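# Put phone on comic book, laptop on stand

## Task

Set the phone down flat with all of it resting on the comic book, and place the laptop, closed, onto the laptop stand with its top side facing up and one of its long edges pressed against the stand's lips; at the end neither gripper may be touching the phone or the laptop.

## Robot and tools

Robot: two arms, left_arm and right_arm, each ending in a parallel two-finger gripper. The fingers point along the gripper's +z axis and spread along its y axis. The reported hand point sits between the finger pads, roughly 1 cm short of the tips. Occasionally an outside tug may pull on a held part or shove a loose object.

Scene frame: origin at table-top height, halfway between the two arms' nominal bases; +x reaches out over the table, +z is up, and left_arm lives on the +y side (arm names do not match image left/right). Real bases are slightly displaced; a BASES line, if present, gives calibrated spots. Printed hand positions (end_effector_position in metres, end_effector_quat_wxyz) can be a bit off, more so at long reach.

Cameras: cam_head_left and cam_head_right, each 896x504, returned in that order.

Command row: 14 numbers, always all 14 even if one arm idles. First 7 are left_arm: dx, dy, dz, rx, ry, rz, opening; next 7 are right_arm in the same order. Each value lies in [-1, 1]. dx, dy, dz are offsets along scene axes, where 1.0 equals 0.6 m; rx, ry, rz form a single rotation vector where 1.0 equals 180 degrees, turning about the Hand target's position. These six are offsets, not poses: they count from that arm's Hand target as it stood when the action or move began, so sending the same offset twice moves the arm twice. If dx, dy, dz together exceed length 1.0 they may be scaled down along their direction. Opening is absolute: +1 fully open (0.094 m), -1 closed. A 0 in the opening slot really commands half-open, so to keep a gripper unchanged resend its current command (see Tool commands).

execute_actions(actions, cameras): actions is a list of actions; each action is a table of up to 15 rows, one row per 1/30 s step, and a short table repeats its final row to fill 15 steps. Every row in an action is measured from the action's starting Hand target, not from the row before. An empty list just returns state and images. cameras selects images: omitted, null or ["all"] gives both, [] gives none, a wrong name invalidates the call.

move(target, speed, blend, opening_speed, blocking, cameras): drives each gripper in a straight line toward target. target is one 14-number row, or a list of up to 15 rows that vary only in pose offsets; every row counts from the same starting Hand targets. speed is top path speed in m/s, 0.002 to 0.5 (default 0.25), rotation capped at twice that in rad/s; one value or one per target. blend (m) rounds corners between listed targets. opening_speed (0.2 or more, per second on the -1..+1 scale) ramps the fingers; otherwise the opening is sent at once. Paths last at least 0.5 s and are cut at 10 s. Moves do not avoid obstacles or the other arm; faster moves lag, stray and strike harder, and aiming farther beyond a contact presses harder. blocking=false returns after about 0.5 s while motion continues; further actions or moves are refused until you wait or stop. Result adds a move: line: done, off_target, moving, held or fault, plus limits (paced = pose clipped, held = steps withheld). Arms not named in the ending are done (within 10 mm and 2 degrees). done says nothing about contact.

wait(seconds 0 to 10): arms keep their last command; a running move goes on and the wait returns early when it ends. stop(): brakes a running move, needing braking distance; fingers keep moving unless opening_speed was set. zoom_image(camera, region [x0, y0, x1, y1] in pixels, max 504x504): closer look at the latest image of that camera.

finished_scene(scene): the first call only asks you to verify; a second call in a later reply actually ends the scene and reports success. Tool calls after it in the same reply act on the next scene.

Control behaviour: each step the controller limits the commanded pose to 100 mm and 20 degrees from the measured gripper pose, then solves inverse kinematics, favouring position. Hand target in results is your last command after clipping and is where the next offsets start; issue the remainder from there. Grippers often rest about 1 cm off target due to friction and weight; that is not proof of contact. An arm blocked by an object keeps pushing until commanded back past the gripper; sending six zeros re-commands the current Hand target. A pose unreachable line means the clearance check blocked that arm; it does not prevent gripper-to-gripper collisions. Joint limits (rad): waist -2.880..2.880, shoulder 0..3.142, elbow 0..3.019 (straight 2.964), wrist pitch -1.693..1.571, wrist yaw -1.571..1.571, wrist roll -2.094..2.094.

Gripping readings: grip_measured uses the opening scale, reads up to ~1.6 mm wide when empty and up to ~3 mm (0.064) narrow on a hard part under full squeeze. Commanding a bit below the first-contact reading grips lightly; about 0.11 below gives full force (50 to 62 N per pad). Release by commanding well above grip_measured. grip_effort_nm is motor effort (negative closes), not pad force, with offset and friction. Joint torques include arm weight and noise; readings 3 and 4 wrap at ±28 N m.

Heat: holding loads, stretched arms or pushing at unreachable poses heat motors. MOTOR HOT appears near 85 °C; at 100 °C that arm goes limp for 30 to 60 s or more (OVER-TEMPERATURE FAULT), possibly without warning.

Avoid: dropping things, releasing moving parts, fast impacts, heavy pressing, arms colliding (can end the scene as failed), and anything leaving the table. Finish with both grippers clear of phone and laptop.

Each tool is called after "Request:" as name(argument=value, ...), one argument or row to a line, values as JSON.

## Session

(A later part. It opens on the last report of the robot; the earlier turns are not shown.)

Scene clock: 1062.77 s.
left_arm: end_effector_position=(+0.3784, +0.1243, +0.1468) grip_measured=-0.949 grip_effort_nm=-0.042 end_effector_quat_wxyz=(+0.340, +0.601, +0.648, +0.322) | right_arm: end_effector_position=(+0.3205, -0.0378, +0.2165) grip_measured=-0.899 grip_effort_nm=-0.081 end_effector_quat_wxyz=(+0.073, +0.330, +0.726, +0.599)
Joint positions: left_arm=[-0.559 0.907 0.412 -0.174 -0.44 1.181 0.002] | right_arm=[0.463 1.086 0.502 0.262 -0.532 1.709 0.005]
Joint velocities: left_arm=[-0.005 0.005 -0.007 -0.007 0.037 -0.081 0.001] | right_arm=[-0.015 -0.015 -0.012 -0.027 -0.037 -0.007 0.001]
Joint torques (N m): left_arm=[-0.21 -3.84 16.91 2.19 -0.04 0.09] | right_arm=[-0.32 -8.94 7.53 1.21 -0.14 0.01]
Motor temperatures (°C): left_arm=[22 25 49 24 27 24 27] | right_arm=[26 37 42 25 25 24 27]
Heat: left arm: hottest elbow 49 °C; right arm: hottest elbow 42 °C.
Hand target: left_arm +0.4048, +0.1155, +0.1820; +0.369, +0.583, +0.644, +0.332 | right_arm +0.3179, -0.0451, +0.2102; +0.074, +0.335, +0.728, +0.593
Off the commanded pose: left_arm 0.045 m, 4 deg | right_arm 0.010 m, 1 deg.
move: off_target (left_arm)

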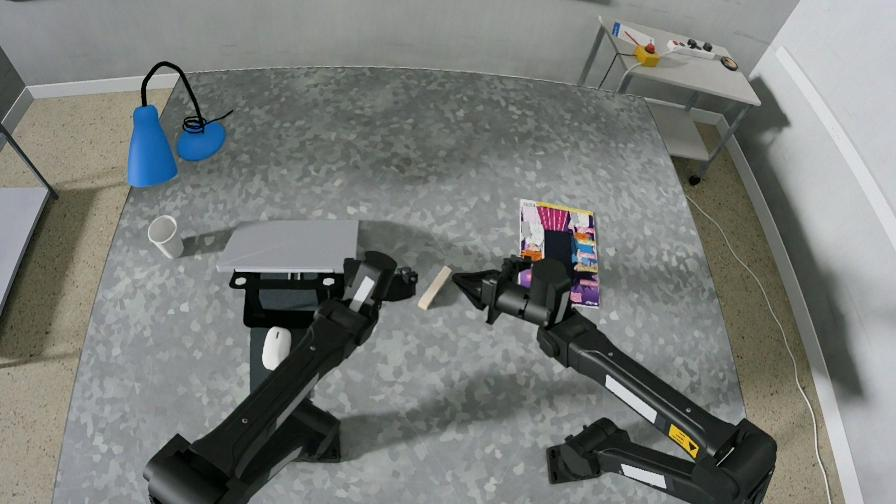

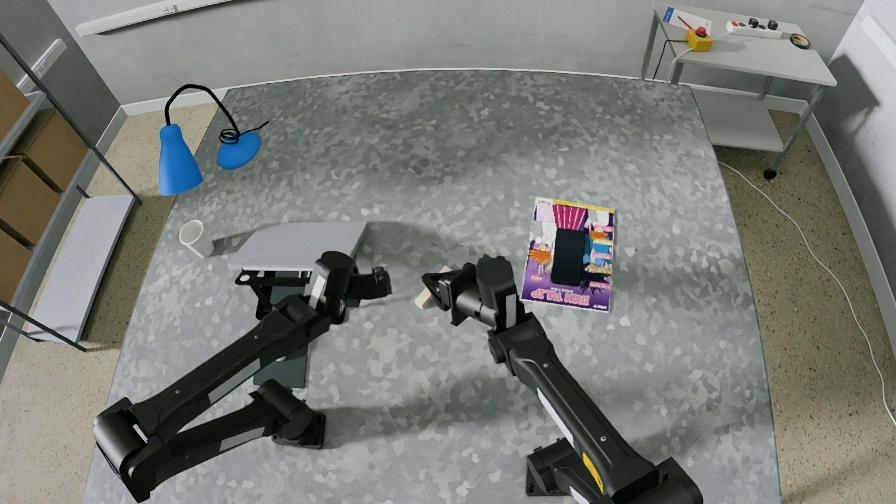

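Request:
execute_actions(
  actions=[],
)

Request:
zoom_image(
  camera="cam_head_left",
  region=[220, 210, 380, 310],
)

Scene clock: 1069.53 s.
left_arm: end_effector_position=(+0.3784, +0.1243, +0.1467) grip_measured=-0.949 grip_effort_nm=-0.046 end_effector_quat_wxyz=(+0.340, +0.601, +0.648, +0.322) | right_arm: end_effector_position=(+0.3205, -0.0378, +0.2165) grip_measured=-0.899 grip_effort_nm=-0.081 end_effector_quat_wxyz=(+0.073, +0.330, +0.726, +0.599)
Joint positions: left_arm=[-0.559 0.907 0.412 -0.174 -0.44 1.181 0.002] | right_arm=[0.463 1.086 0.502 0.262 -0.532 1.709 0.005]
Joint velocities: left_arm=[-0.005 0.005 -0.002 0.017 -0.081 0.007 0] | right_arm=[-0.015 0.015 0.002 0.007 -0.007 -0.051 0]
Joint torques (N m): left_arm=[-0.15 -4.54 16.72 2.17 -0.02 0.02] | right_arm=[-0.32 -8.94 7.51 1.16 -0.15 0.02]
Motor temperatures (°C): left_arm=[22 25 48 24 26 24 27] | right_arm=[26 37 42 25 25 24 27]
Heat: left arm: hottest elbow 48 °C; right arm: hottest elbow 42 °C.
Hand target: left_arm +0.4048, +0.1155, +0.1820; +0.369, +0.583, +0.644, +0.332 | right_arm +0.3179, -0.0451, +0.2102; +0.074, +0.335, +0.728, +0.593
Tool commands: left_gripper/opening=-0.95 right_gripper/opening=-0.9
Off the commanded pose: left_arm 0.045 m, 4 deg | right_arm 0.010 m, 1 deg.

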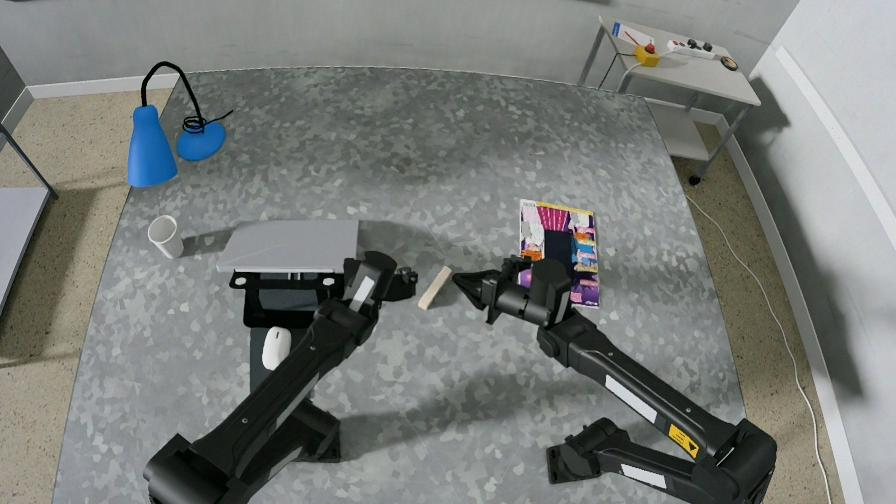

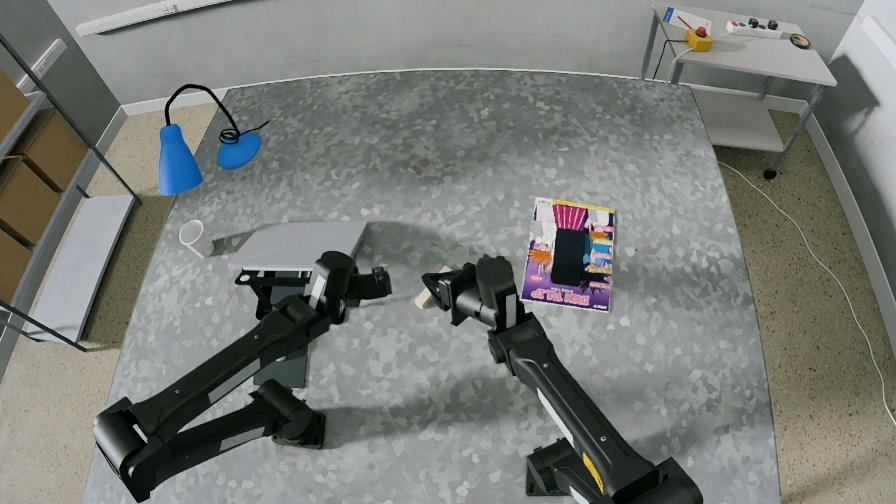

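Scaled by 3.150.

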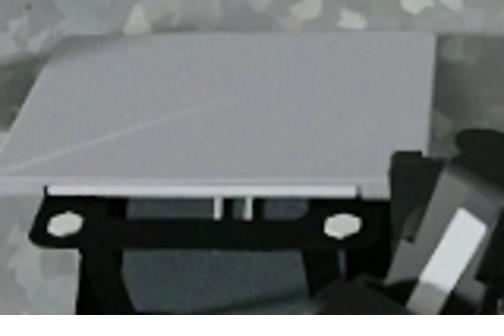

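Request:
move(
  target=[
    [-0.14,-0.01,0.0,0,0,0,-0.95,0,0,0,0,0,0,-0.9],
    [-0.2,0.0,0.07,0,0,0,-0.95,0,0,0,0,0,0,-0.9],
  ],
  speed=0.05,
)

Request:
zoom_image(
  camera="cam_head_left",
  region=[220, 210, 380, 310],
)

Scene clock: 1076.77 s.
left_arm: end_effector_position=(+0.2807, +0.1277, +0.1867) grip_measured=-0.949 grip_effort_nm=-0.051 end_effector_quat_wxyz=(+0.335, +0.599, +0.644, +0.337) | right_arm: end_effector_position=(+0.3205, -0.0378, +0.2165) grip_measured=-0.899 grip_effort_nm=-0.081 end_effector_quat_wxyz=(+0.073, +0.330, +0.726, +0.599)
Joint positions: left_arm=[-0.882 0.528 0.408 -0.687 -0.71 0.941 0.002] | right_arm=[0.463 1.086 0.502 0.262 -0.532 1.709 0.005]
Joint velocities: left_arm=[-0.005 0.005 -0.012 0.007 -0.037 0.007 -0.001] | right_arm=[-0.005 -0.024 0.002 -0.007 0.095 -0.007 0.001]
Joint torques (N m): left_arm=[-2.32 -2.08 17.63 1.24 -0.42 -0.15] | right_arm=[-0.26 -8.82 7.53 1.18 -0.15 0.02]
Motor temperatures (°C): left_arm=[22 25 47 24 27 24 27] | right_arm=[26 37 42 25 25 24 27]
Heat: left arm: hottest elbow 47 °C; right arm: hottest elbow 42 °C.
Hand target: left_arm +0.2859, +0.1158, +0.2246; +0.369, +0.583, +0.644, +0.331 | right_arm +0.3179, -0.0451, +0.2102; +0.074, +0.335, +0.728, +0.593
Off the commanded pose: left_arm 0.040 m, 4 deg | right_arm 0.010 m, 1 deg.
move: off_target (left_arm)

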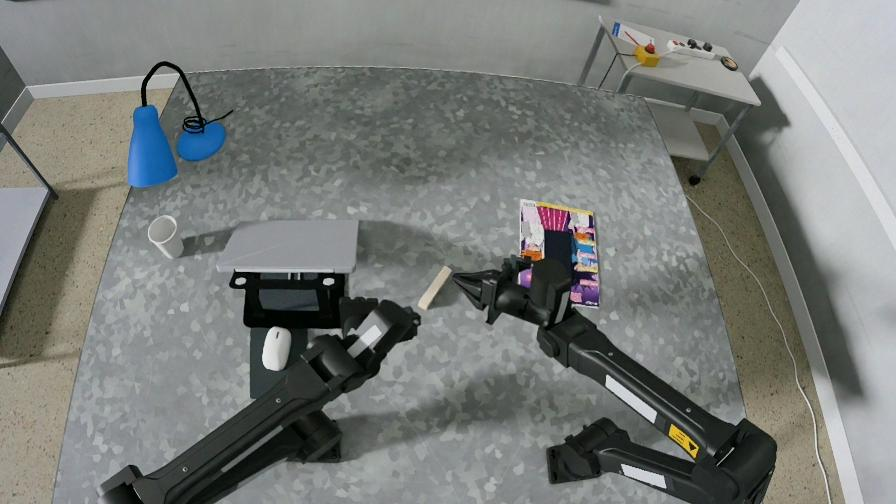

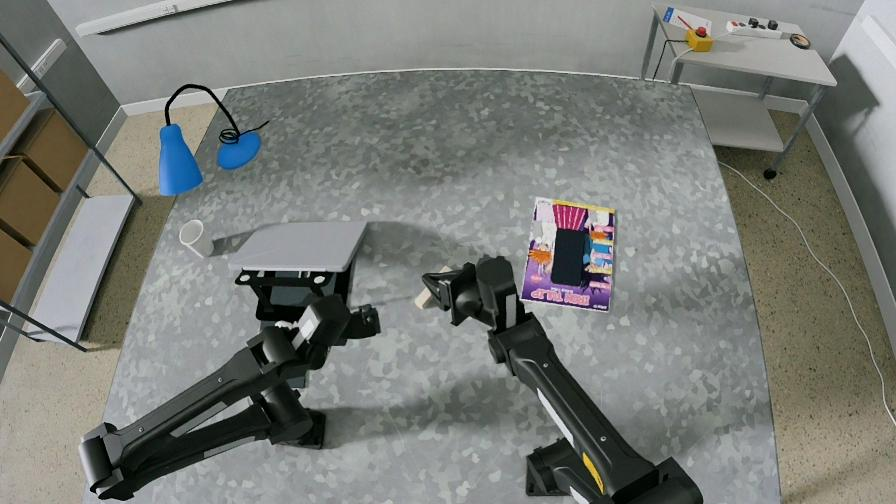

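Scaled by 3.150.

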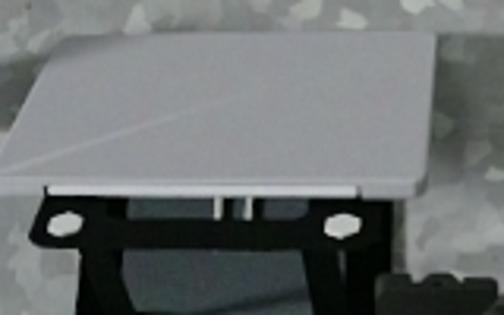

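Request:
move(
  target=[
    [0.0,0.1,0.0,0,0,0,-0.95,0,0,0,0,0,0,-0.9],
  ],
  speed=0.08,
  cameras=["cam_head_left"],
)

Request:
zoom_image(
  camera="cam_head_left",
  region=[220, 210, 420, 340],
)

Scene clock: 1085.07 s.
left_arm: end_effector_position=(+0.2859, +0.1728, +0.2136) grip_measured=-0.949 grip_effort_nm=-0.046 end_effector_quat_wxyz=(+0.362, +0.589, +0.644, +0.327) | right_arm: end_effector_position=(+0.3205, -0.0378, +0.2165) grip_measured=-0.899 grip_effort_nm=-0.076 end_effector_quat_wxyz=(+0.073, +0.330, +0.726, +0.599)
Joint positions: left_arm=[-0.598 0.334 0.408 -0.702 -0.472 1.156 0.002] | right_arm=[0.463 1.086 0.502 0.262 -0.532 1.709 0.005]
Joint velocities: left_arm=[-0.015 0.005 0.002 -0.012 0.066 0.007 -0.001] | right_arm=[-0.005 0.005 -0.012 -0.007 0.051 -0.051 0]
Joint torques (N m): left_arm=[-0.5 -0.5 13.18 1.2 -0.03 0.04] | right_arm=[-0.38 -8.94 7.5 1.17 -0.14 0.02]
Motor temperatures (°C): left_arm=[22 25 48 24 27 24 27] | right_arm=[26 36 42 25 25 24 27]
Heat: left arm: hottest elbow 48 °C; right arm: hottest elbow 42 °C.
Hand target: left_arm +0.2870, +0.1759, +0.2252; +0.369, +0.583, +0.644, +0.332 | right_arm +0.3179, -0.0451, +0.2102; +0.074, +0.335, +0.728, +0.593
Off the commanded pose: left_arm 0.011 m, 1 deg | right_arm 0.010 m, 1 deg.
move: off_target (left_arm)
Images, in order (width x height): cam_head_left 896x504.

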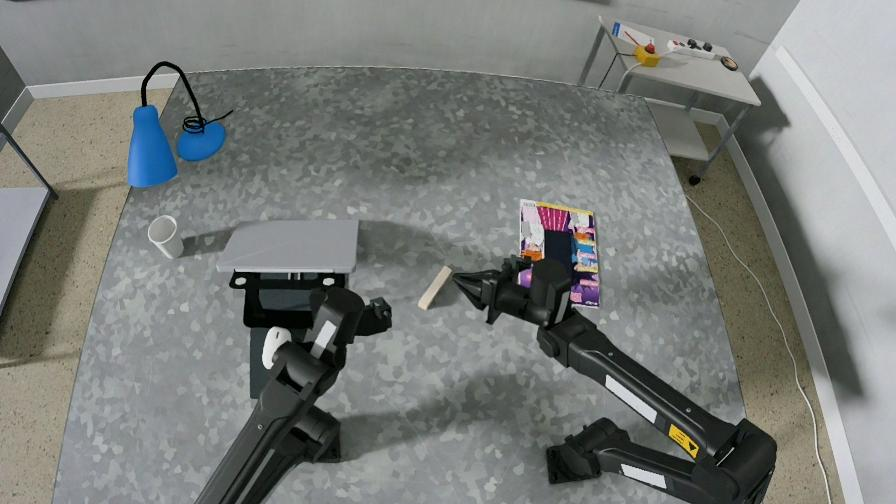

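Scaled by 2.520.

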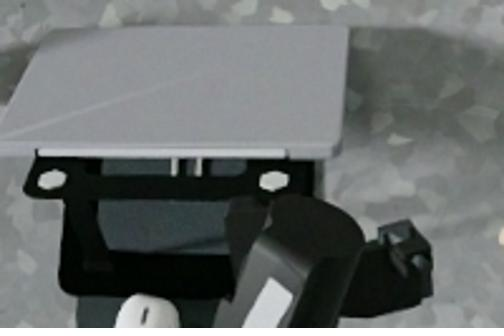

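Request:
move(
  target=[
    [0.06,-0.005,-0.1,0,0,0,-0.95,0,0,0,0,0,0,-0.9],
  ],
  speed=0.06,
  cameras=["cam_head_left"],
)

Request:
zoom_image(
  camera="cam_head_left",
  region=[220, 210, 380, 310],
)

Scene clock: 1092.07 s.
left_arm: end_effector_position=(+0.3193, +0.1705, +0.1692) grip_measured=-0.949 grip_effort_nm=-0.046 end_effector_quat_wxyz=(+0.372, +0.584, +0.643, +0.329) | right_arm: end_effector_position=(+0.3205, -0.0378, +0.2165) grip_measured=-0.899 grip_effort_nm=-0.081 end_effector_quat_wxyz=(+0.073, +0.330, +0.726, +0.599)
Joint positions: left_arm=[-0.494 0.482 0.3 -0.397 -0.386 1.22 0.002] | right_arm=[0.463 1.086 0.502 0.262 -0.532 1.709 0.005]
Joint velocities: left_arm=[-0.005 0.005 0.002 0.017 0.007 0.037 0] | right_arm=[-0.015 0.005 -0.007 0.002 -0.022 -0.007 0]
Joint torques (N m): left_arm=[-0.26 -0.32 10.78 2.36 -0.05 0] | right_arm=[-0.38 -8.94 7.53 1.18 -0.15 0.02]
Motor temperatures (°C): left_arm=[22 25 48 24 27 24 27] | right_arm=[26 36 42 25 25 24 26]
Heat: left arm: hottest elbow 48 °C; right arm: hottest elbow 42 °C.
Hand target: left_arm +0.3219, +0.1735, +0.1651; +0.369, +0.583, +0.644, +0.332 | right_arm +0.3179, -0.0451, +0.2102; +0.074, +0.335, +0.728, +0.593
Off the commanded pose: left_arm 0.006 m, 1 deg | right_arm 0.010 m, 1 deg.
move: done
Images, in order (width x height): cam_head_left 896x504.

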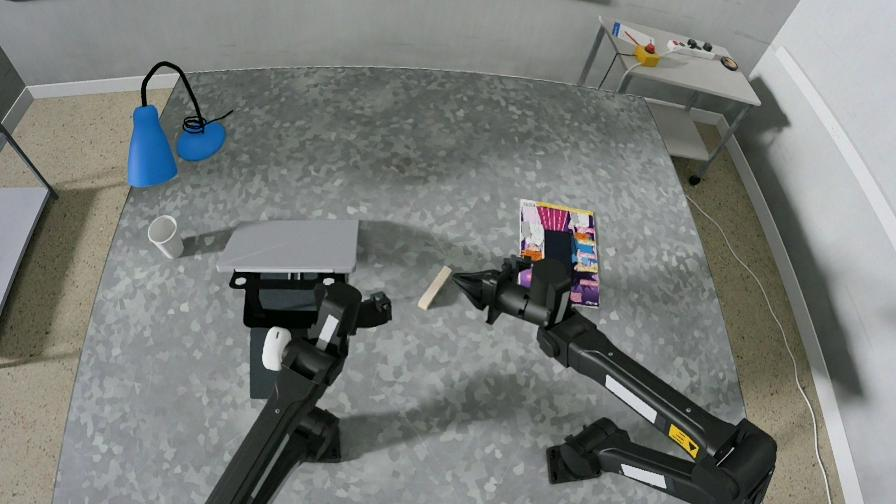

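Scaled by 3.150.

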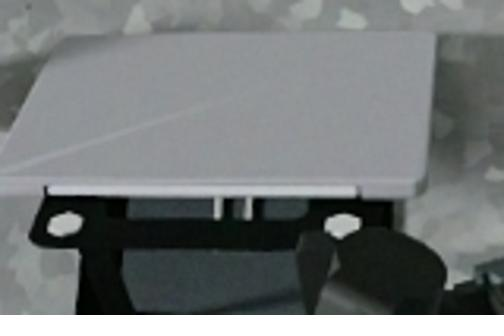

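Request:
move(
  target=[
    [0.062,0,-0.04,0,0,0,-0.95,0,0,0,0,0,0,-0.9],
  ],
  speed=0.04,
  cameras=["cam_head_left"],
)

Request:
zoom_image(
  camera="cam_head_left",
  region=[220, 210, 380, 310],
)

Scene clock: 1100.17 s.
left_arm: end_effector_position=(+0.3571, +0.1695, +0.1465) grip_measured=-0.949 grip_effort_nm=-0.046 end_effector_quat_wxyz=(+0.373, +0.583, +0.642, +0.330) | right_arm: end_effector_position=(+0.3205, -0.0378, +0.2165) grip_measured=-0.899 grip_effort_nm=-0.076 end_effector_quat_wxyz=(+0.073, +0.330, +0.726, +0.599)
Joint positions: left_arm=[-0.41 0.709 0.288 -0.138 -0.317 1.269 0.002] | right_arm=[0.463 1.086 0.502 0.262 -0.532 1.709 0.005]
Joint velocities: left_arm=[-0.005 -0.015 0.007 -0.007 -0.022 0.007 0] | right_arm=[0.005 0.015 0.007 0.022 0.007 -0.007 0]
Joint torques (N m): left_arm=[-0.03 -0.79 9.95 2.33 0.07 0.03] | right_arm=[-0.32 -8.88 7.56 1.17 -0.15 0.01]
Motor temperatures (°C): left_arm=[22 25 46 24 26 24 27] | right_arm=[26 36 42 25 25 24 26]
Heat: left arm: hottest elbow 46 °C; right arm: hottest elbow 42 °C.
Hand target: left_arm +0.3583, +0.1735, +0.1409; +0.368, +0.583, +0.644, +0.332 | right_arm +0.3179, -0.0451, +0.2102; +0.074, +0.335, +0.728, +0.593
Off the commanded pose: left_arm 0.007 m, 1 deg | right_arm 0.010 m, 1 deg.
move: done
Images, in order (width x height): cam_head_left 896x504.

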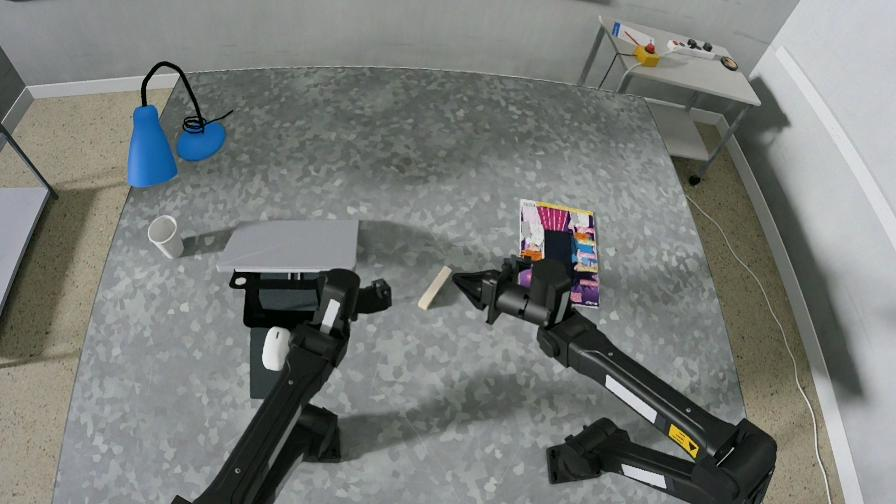

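Scaled by 3.150.

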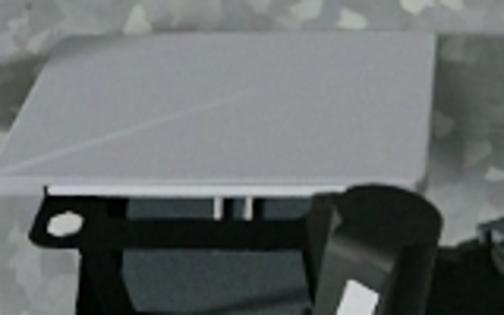

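Not yet clearly in contact. Push a little further.

Request:
move(
  target=[
    [0.025,0,-0.016,0,0,0,-0.95,0,0,0,0,0,0,-0.9],
  ],
  speed=0.03,
  cameras=["cam_head_left"],
)

Request:
zoom_image(
  camera="cam_head_left",
  region=[220, 210, 380, 310],
)

Scene clock: 1103.33 s.
left_arm: end_effector_position=(+0.3724, +0.1687, +0.1437) grip_measured=-0.949 grip_effort_nm=-0.046 end_effector_quat_wxyz=(+0.383, +0.578, +0.637, +0.336) | right_arm: end_effector_position=(+0.3205, -0.0378, +0.2165) grip_measured=-0.899 grip_effort_nm=-0.085 end_effector_quat_wxyz=(+0.073, +0.330, +0.726, +0.599)
Joint positions: left_arm=[-0.387 0.788 0.288 -0.026 -0.297 1.287 0.002] | right_arm=[0.463 1.086 0.502 0.262 -0.532 1.709 0.005]
Joint velocities: left_arm=[0.005 -0.005 -0.002 0.002 -0.022 -0.022 0] | right_arm=[-0.015 -0.005 0.002 -0.002 0.066 0.081 0.001]
Joint torques (N m): left_arm=[-0.56 -1.03 10.06 1.66 0.16 0] | right_arm=[-0.38 -8.82 7.53 1.18 -0.15 0.02]
Motor temperatures (°C): left_arm=[22 25 46 24 26 24 27] | right_arm=[26 36 42 25 25 24 26]
Heat: left arm: hottest elbow 46 °C; right arm: hottest elbow 42 °C.
Hand target: left_arm +0.3730, +0.1735, +0.1312; +0.368, +0.583, +0.644, +0.332 | right_arm +0.3179, -0.0451, +0.2102; +0.074, +0.335, +0.728, +0.593
Off the commanded pose: left_arm 0.013 m, 2 deg | right_arm 0.010 m, 1 deg.
move: off_target (left_arm)
Images, in order (width x height): cam_head_left 896x504.

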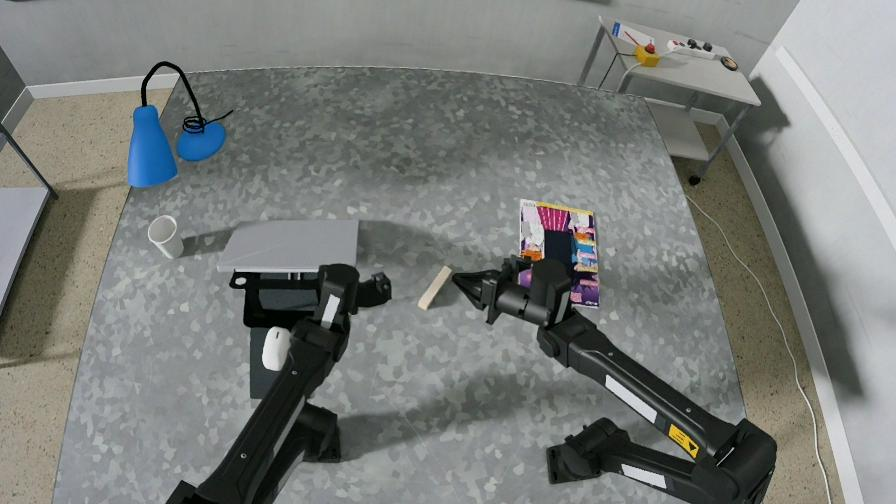

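Scaled by 3.150.

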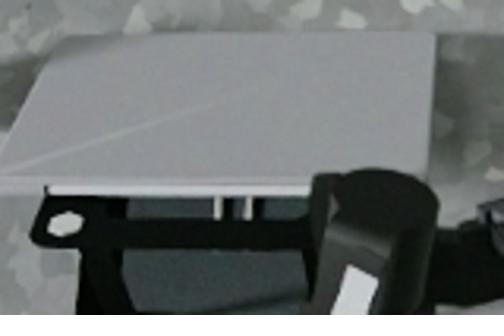

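Request:
move(
  target=[
    [-0.075,0,0.05,0,0,0,-0.95,0,0,0,0,0,0,-0.9],
    [-0.075,-0.04,0.03,0,0,0,-0.95,0,0,0,0,0,0,-0.9],
  ],
  speed=0.05,
  cameras=["cam_head_left"],
)

Request:
zoom_image(
  camera="cam_head_left",
  region=[220, 210, 380, 310],
)

Scene clock: 1114.57 s.
left_arm: end_effector_position=(+0.3284, +0.1542, +0.1521) grip_measured=-0.949 grip_effort_nm=-0.042 end_effector_quat_wxyz=(+0.364, +0.583, +0.645, +0.335) | right_arm: end_effector_position=(+0.3205, -0.0378, +0.2165) grip_measured=-0.899 grip_effort_nm=-0.081 end_effector_quat_wxyz=(+0.073, +0.330, +0.726, +0.599)
Joint positions: left_arm=[-0.57 0.608 0.288 -0.288 -0.466 1.175 0.002] | right_arm=[0.463 1.086 0.502 0.262 -0.532 1.709 0.005]
Joint velocities: left_arm=[-0.015 -0.005 0.007 -0.002 -0.022 0.022 0.002] | right_arm=[-0.005 -0.015 -0.002 -0.017 -0.11 -0.022 -0.001]
Joint torques (N m): left_arm=[-2.43 -0.97 10.28 2.32 -0.28 -0.17] | right_arm=[-0.38 -8.94 7.51 1.18 -0.14 0.02]
Motor temperatures (°C): left_arm=[22 25 44 24 26 24 27] | right_arm=[26 36 42 25 25 24 26]
Heat: left arm: hottest elbow 44 °C; right arm: hottest elbow 42 °C.
Hand target: left_arm +0.3283, +0.1498, +0.1493; +0.369, +0.583, +0.644, +0.332 | right_arm +0.3179, -0.0451, +0.2102; +0.074, +0.335, +0.728, +0.593
Off the commanded pose: left_arm 0.006 m, 1 deg | right_arm 0.010 m, 1 deg.
move: done
Images, in order (width x height): cam_head_left 896x504.

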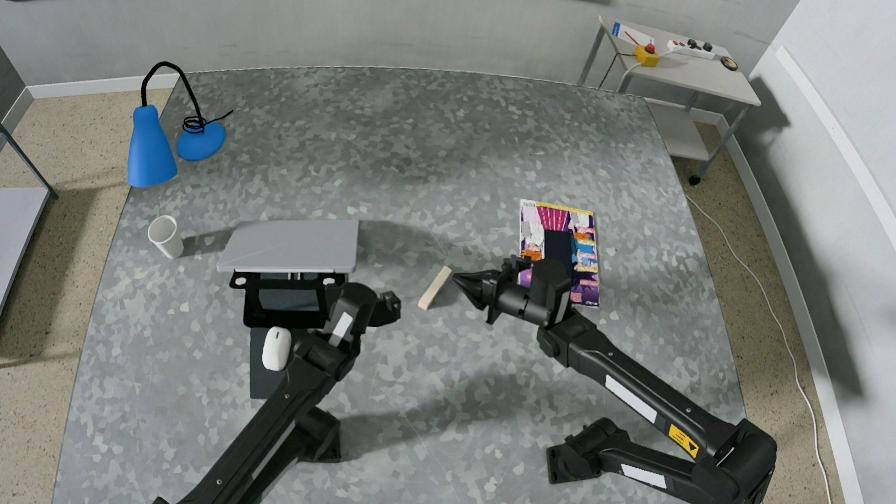

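Scaled by 3.150.

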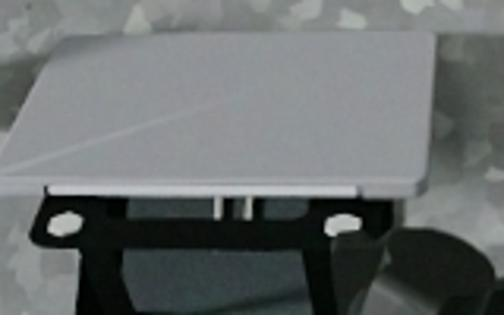

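Request:
move(
  target=[
    [0.0,0,-0.02,0,0,0,-0.95,0,0,0,0,0,0,-0.9],
    [0.058,0,-0.046,0,0,0,-0.95,0,0,0,0,0,0,-0.9],
  ],
  speed=0.03,
)

Request:
zoom_image(
  camera="cam_head_left",
  region=[220, 210, 380, 310],
)

Request:
zoom_image(
  camera="cam_head_right",
  region=[230, 210, 420, 330],
)

Scene clock: 1122.47 s.
left_arm: end_effector_position=(+0.3565, +0.1455, +0.1191) grip_measured=-0.949 grip_effort_nm=-0.042 end_effector_quat_wxyz=(+0.368, +0.589, +0.642, +0.325) | right_arm: end_effector_position=(+0.3205, -0.0378, +0.2165) grip_measured=-0.899 grip_effort_nm=-0.081 end_effector_quat_wxyz=(+0.073, +0.330, +0.726, +0.599)
Joint positions: left_arm=[-0.517 0.836 0.262 -0.022 -0.398 1.209 0.002] | right_arm=[0.463 1.086 0.502 0.262 -0.532 1.709 0.005]
Joint velocities: left_arm=[-0.005 -0.005 0.002 -0.002 -0.007 0.051 -0.001] | right_arm=[-0.005 0.005 -0.017 -0.002 -0.037 -0.051 0]
Joint torques (N m): left_arm=[-0.32 -3.37 10.48 2.36 -0.1 0] | right_arm=[-0.38 -8.88 7.51 1.2 -0.15 0.02]
Motor temperatures (°C): left_arm=[22 25 44 24 26 24 27] | right_arm=[26 36 42 25 25 24 26]
Heat: left arm: hottest elbow 44 °C; right arm: hottest elbow 42 °C.
Hand target: left_arm +0.3624, +0.1499, +0.1216; +0.369, +0.583, +0.644, +0.332 | right_arm +0.3179, -0.0451, +0.2102; +0.074, +0.335, +0.728, +0.593
Off the commanded pose: left_arm 0.008 m, 1 deg | right_arm 0.010 m, 1 deg.
move: done

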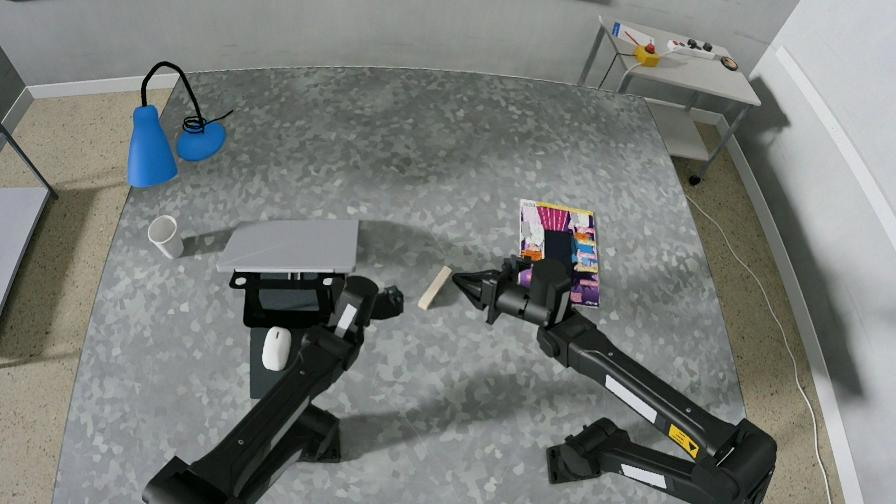

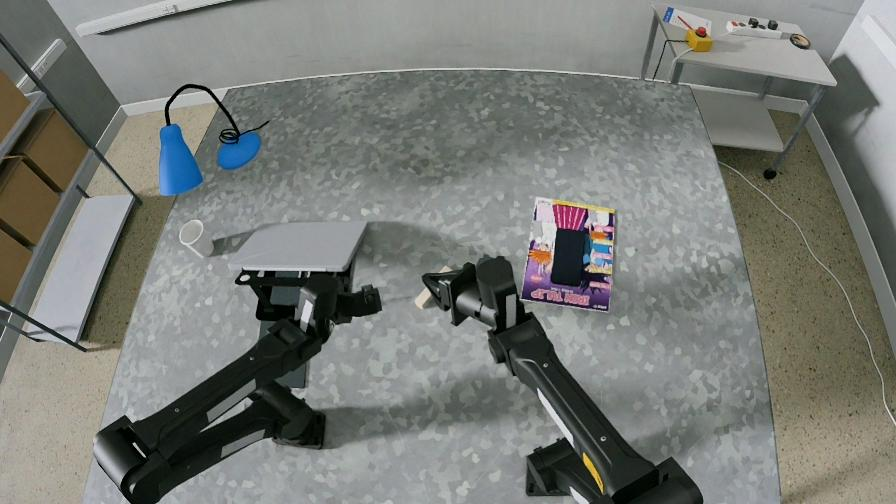

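Scaled by 3.150.

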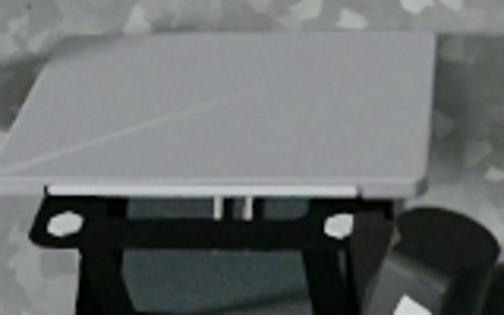

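Scaled by 2.653.

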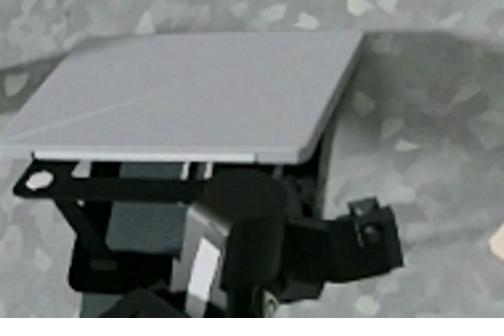

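Request:
move(
  target=[
    [0.025,0,0.012,0,0,0,-0.95,0,0,0,0,0,0,-0.9],
  ],
  speed=0.03,
  cameras=["cam_head_left"],
)

Request:
zoom_image(
  camera="cam_head_left",
  region=[220, 210, 380, 310],
)

Scene clock: 1126.83 s.
left_arm: end_effector_position=(+0.3584, +0.1432, +0.1128) grip_measured=-0.949 grip_effort_nm=-0.046 end_effector_quat_wxyz=(+0.364, +0.602, +0.635, +0.319) | right_arm: end_effector_position=(+0.3205, -0.0378, +0.2165) grip_measured=-0.899 grip_effort_nm=-0.081 end_effector_quat_wxyz=(+0.073, +0.330, +0.726, +0.599)
Joint positions: left_arm=[-0.505 0.863 0.262 -0.006 -0.366 1.234 0.002] | right_arm=[0.463 1.086 0.502 0.262 -0.532 1.709 0.005]
Joint velocities: left_arm=[-0.005 0.005 -0.007 -0.012 0.037 0.022 0.001] | right_arm=[0.005 -0.005 -0.012 -0.002 0.066 0.022 0]
Joint torques (N m): left_arm=[2.02 -2.43 13.72 1.68 -0.47 -0.02] | right_arm=[-0.32 -8.88 7.53 1.17 -0.15 0.02]
Motor temperatures (°C): left_arm=[22 25 44 24 26 24 27] | right_arm=[26 36 42 25 25 24 26]
Heat: left arm: hottest elbow 44 °C; right arm: hottest elbow 42 °C.
Hand target: left_arm +0.3774, +0.1495, +0.1287; +0.369, +0.583, +0.644, +0.332 | right_arm +0.3179, -0.0451, +0.2102; +0.074, +0.335, +0.728, +0.593
Off the commanded pose: left_arm 0.026 m, 3 deg | right_arm 0.010 m, 1 deg.
move: off_target (left_arm)
Images, in order (width x height): cam_head_left 896x504.

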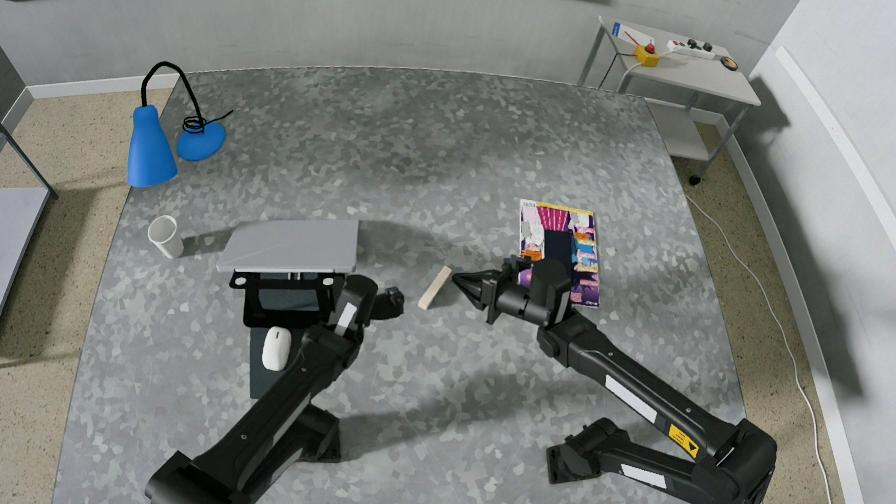

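Scaled by 3.150.

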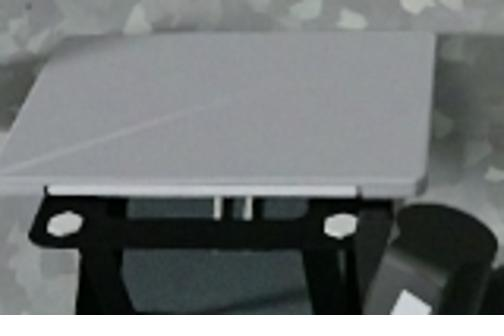

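Request:
move(
  target=[
    [-0.06,-0.01,-0.02,0,0,0,-0.95,0,0,0,0,0,0,-0.9],
    [-0.2,-0.01,0.06,0,0,0,-0.95,0,0,0,0,0,0,-0.9],
  ],
  speed=0.06,
  cameras=["cam_head_left","cam_head_right"],
)

Request:
zoom_image(
  camera="cam_head_left",
  region=[220, 210, 380, 310],
)

Request:
zoom_image(
  camera="cam_head_right",
  region=[230, 210, 390, 310],
)

Scene clock: 1133.87 s.
left_arm: end_effector_position=(+0.2557, +0.1536, +0.1349) grip_measured=-0.949 grip_effort_nm=-0.042 end_effector_quat_wxyz=(+0.341, +0.596, +0.644, +0.337) | right_arm: end_effector_position=(+0.3205, -0.0378, +0.2165) grip_measured=-0.899 grip_effort_nm=-0.081 end_effector_quat_wxyz=(+0.073, +0.330, +0.726, +0.599)
Joint positions: left_arm=[-0.899 0.363 0.238 -0.679 -0.722 0.927 0.002] | right_arm=[0.463 1.086 0.502 0.262 -0.532 1.709 0.005]
Joint velocities: left_arm=[-0.015 -0.015 -0.007 0.007 -0.022 -0.007 0] | right_arm=[-0.024 -0.005 -0.002 0.002 0.007 0.007 0]
Joint torques (N m): left_arm=[-2.61 -0.38 16.16 1.02 -0.46 -0.11] | right_arm=[-0.44 -8.88 7.51 1.17 -0.14 0.02]
Motor temperatures (°C): left_arm=[22 25 44 24 27 24 27] | right_arm=[26 36 42 25 25 24 26]
Heat: left arm: hottest elbow 44 °C; right arm: hottest elbow 42 °C.
Hand target: left_arm +0.2588, +0.1439, +0.1651; +0.369, +0.583, +0.644, +0.332 | right_arm +0.3179, -0.0451, +0.2102; +0.074, +0.335, +0.728, +0.593
Off the commanded pose: left_arm 0.031 m, 4 deg | right_arm 0.010 m, 1 deg.
move: off_target (left_arm)

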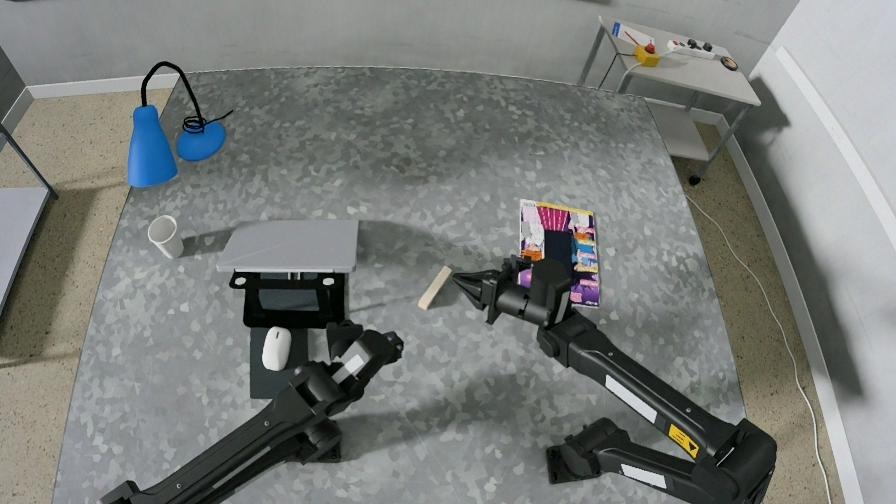

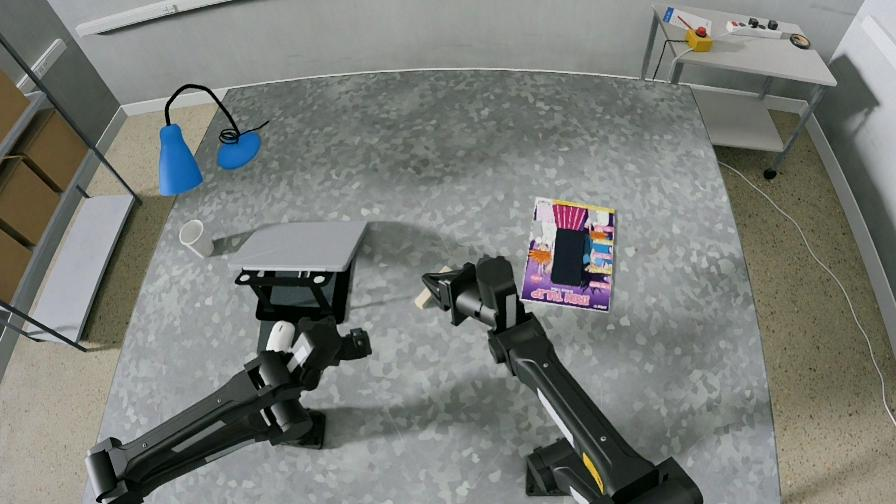

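Scaled by 3.150.

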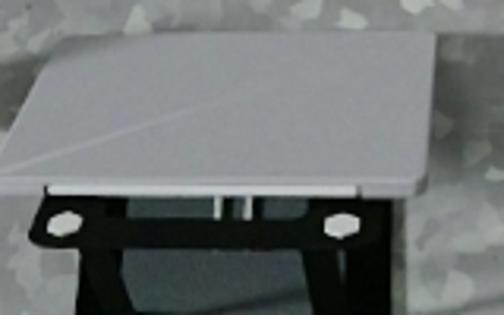

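Scaled by 3.150.

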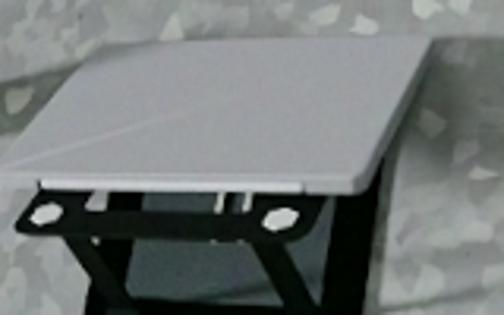

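Request:
finished_scene(
  scene=2,
)

This call ended nothing. Check each condition of the task against the scene as it is now, look again where you are not sure, and mend what is not met. Then call finished_scene again.

Request:
zoom_image(
  camera="cam_head_left",
  region=[225, 205, 365, 240],
)

Request:
zoom_image(
  camera="cam_head_right",
  region=[235, 205, 375, 240],
)

Request:
zoom_image(
  camera="cam_head_right",
  region=[500, 180, 640, 320],
)

Scaled by 3.600.

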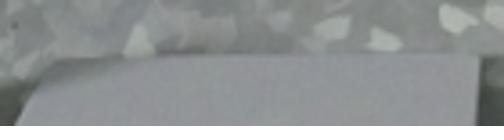

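Scaled by 3.600.

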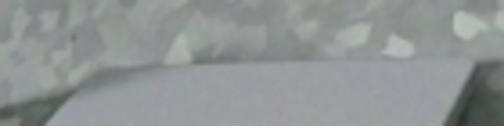

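Scaled by 3.600.

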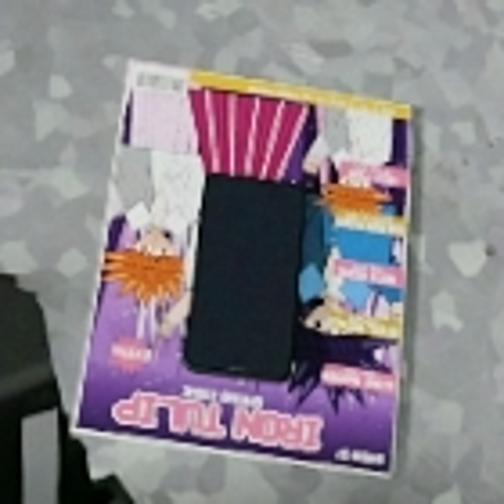

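Request:
finished_scene(
  scene=2,
)

The scene is finished: the task was done.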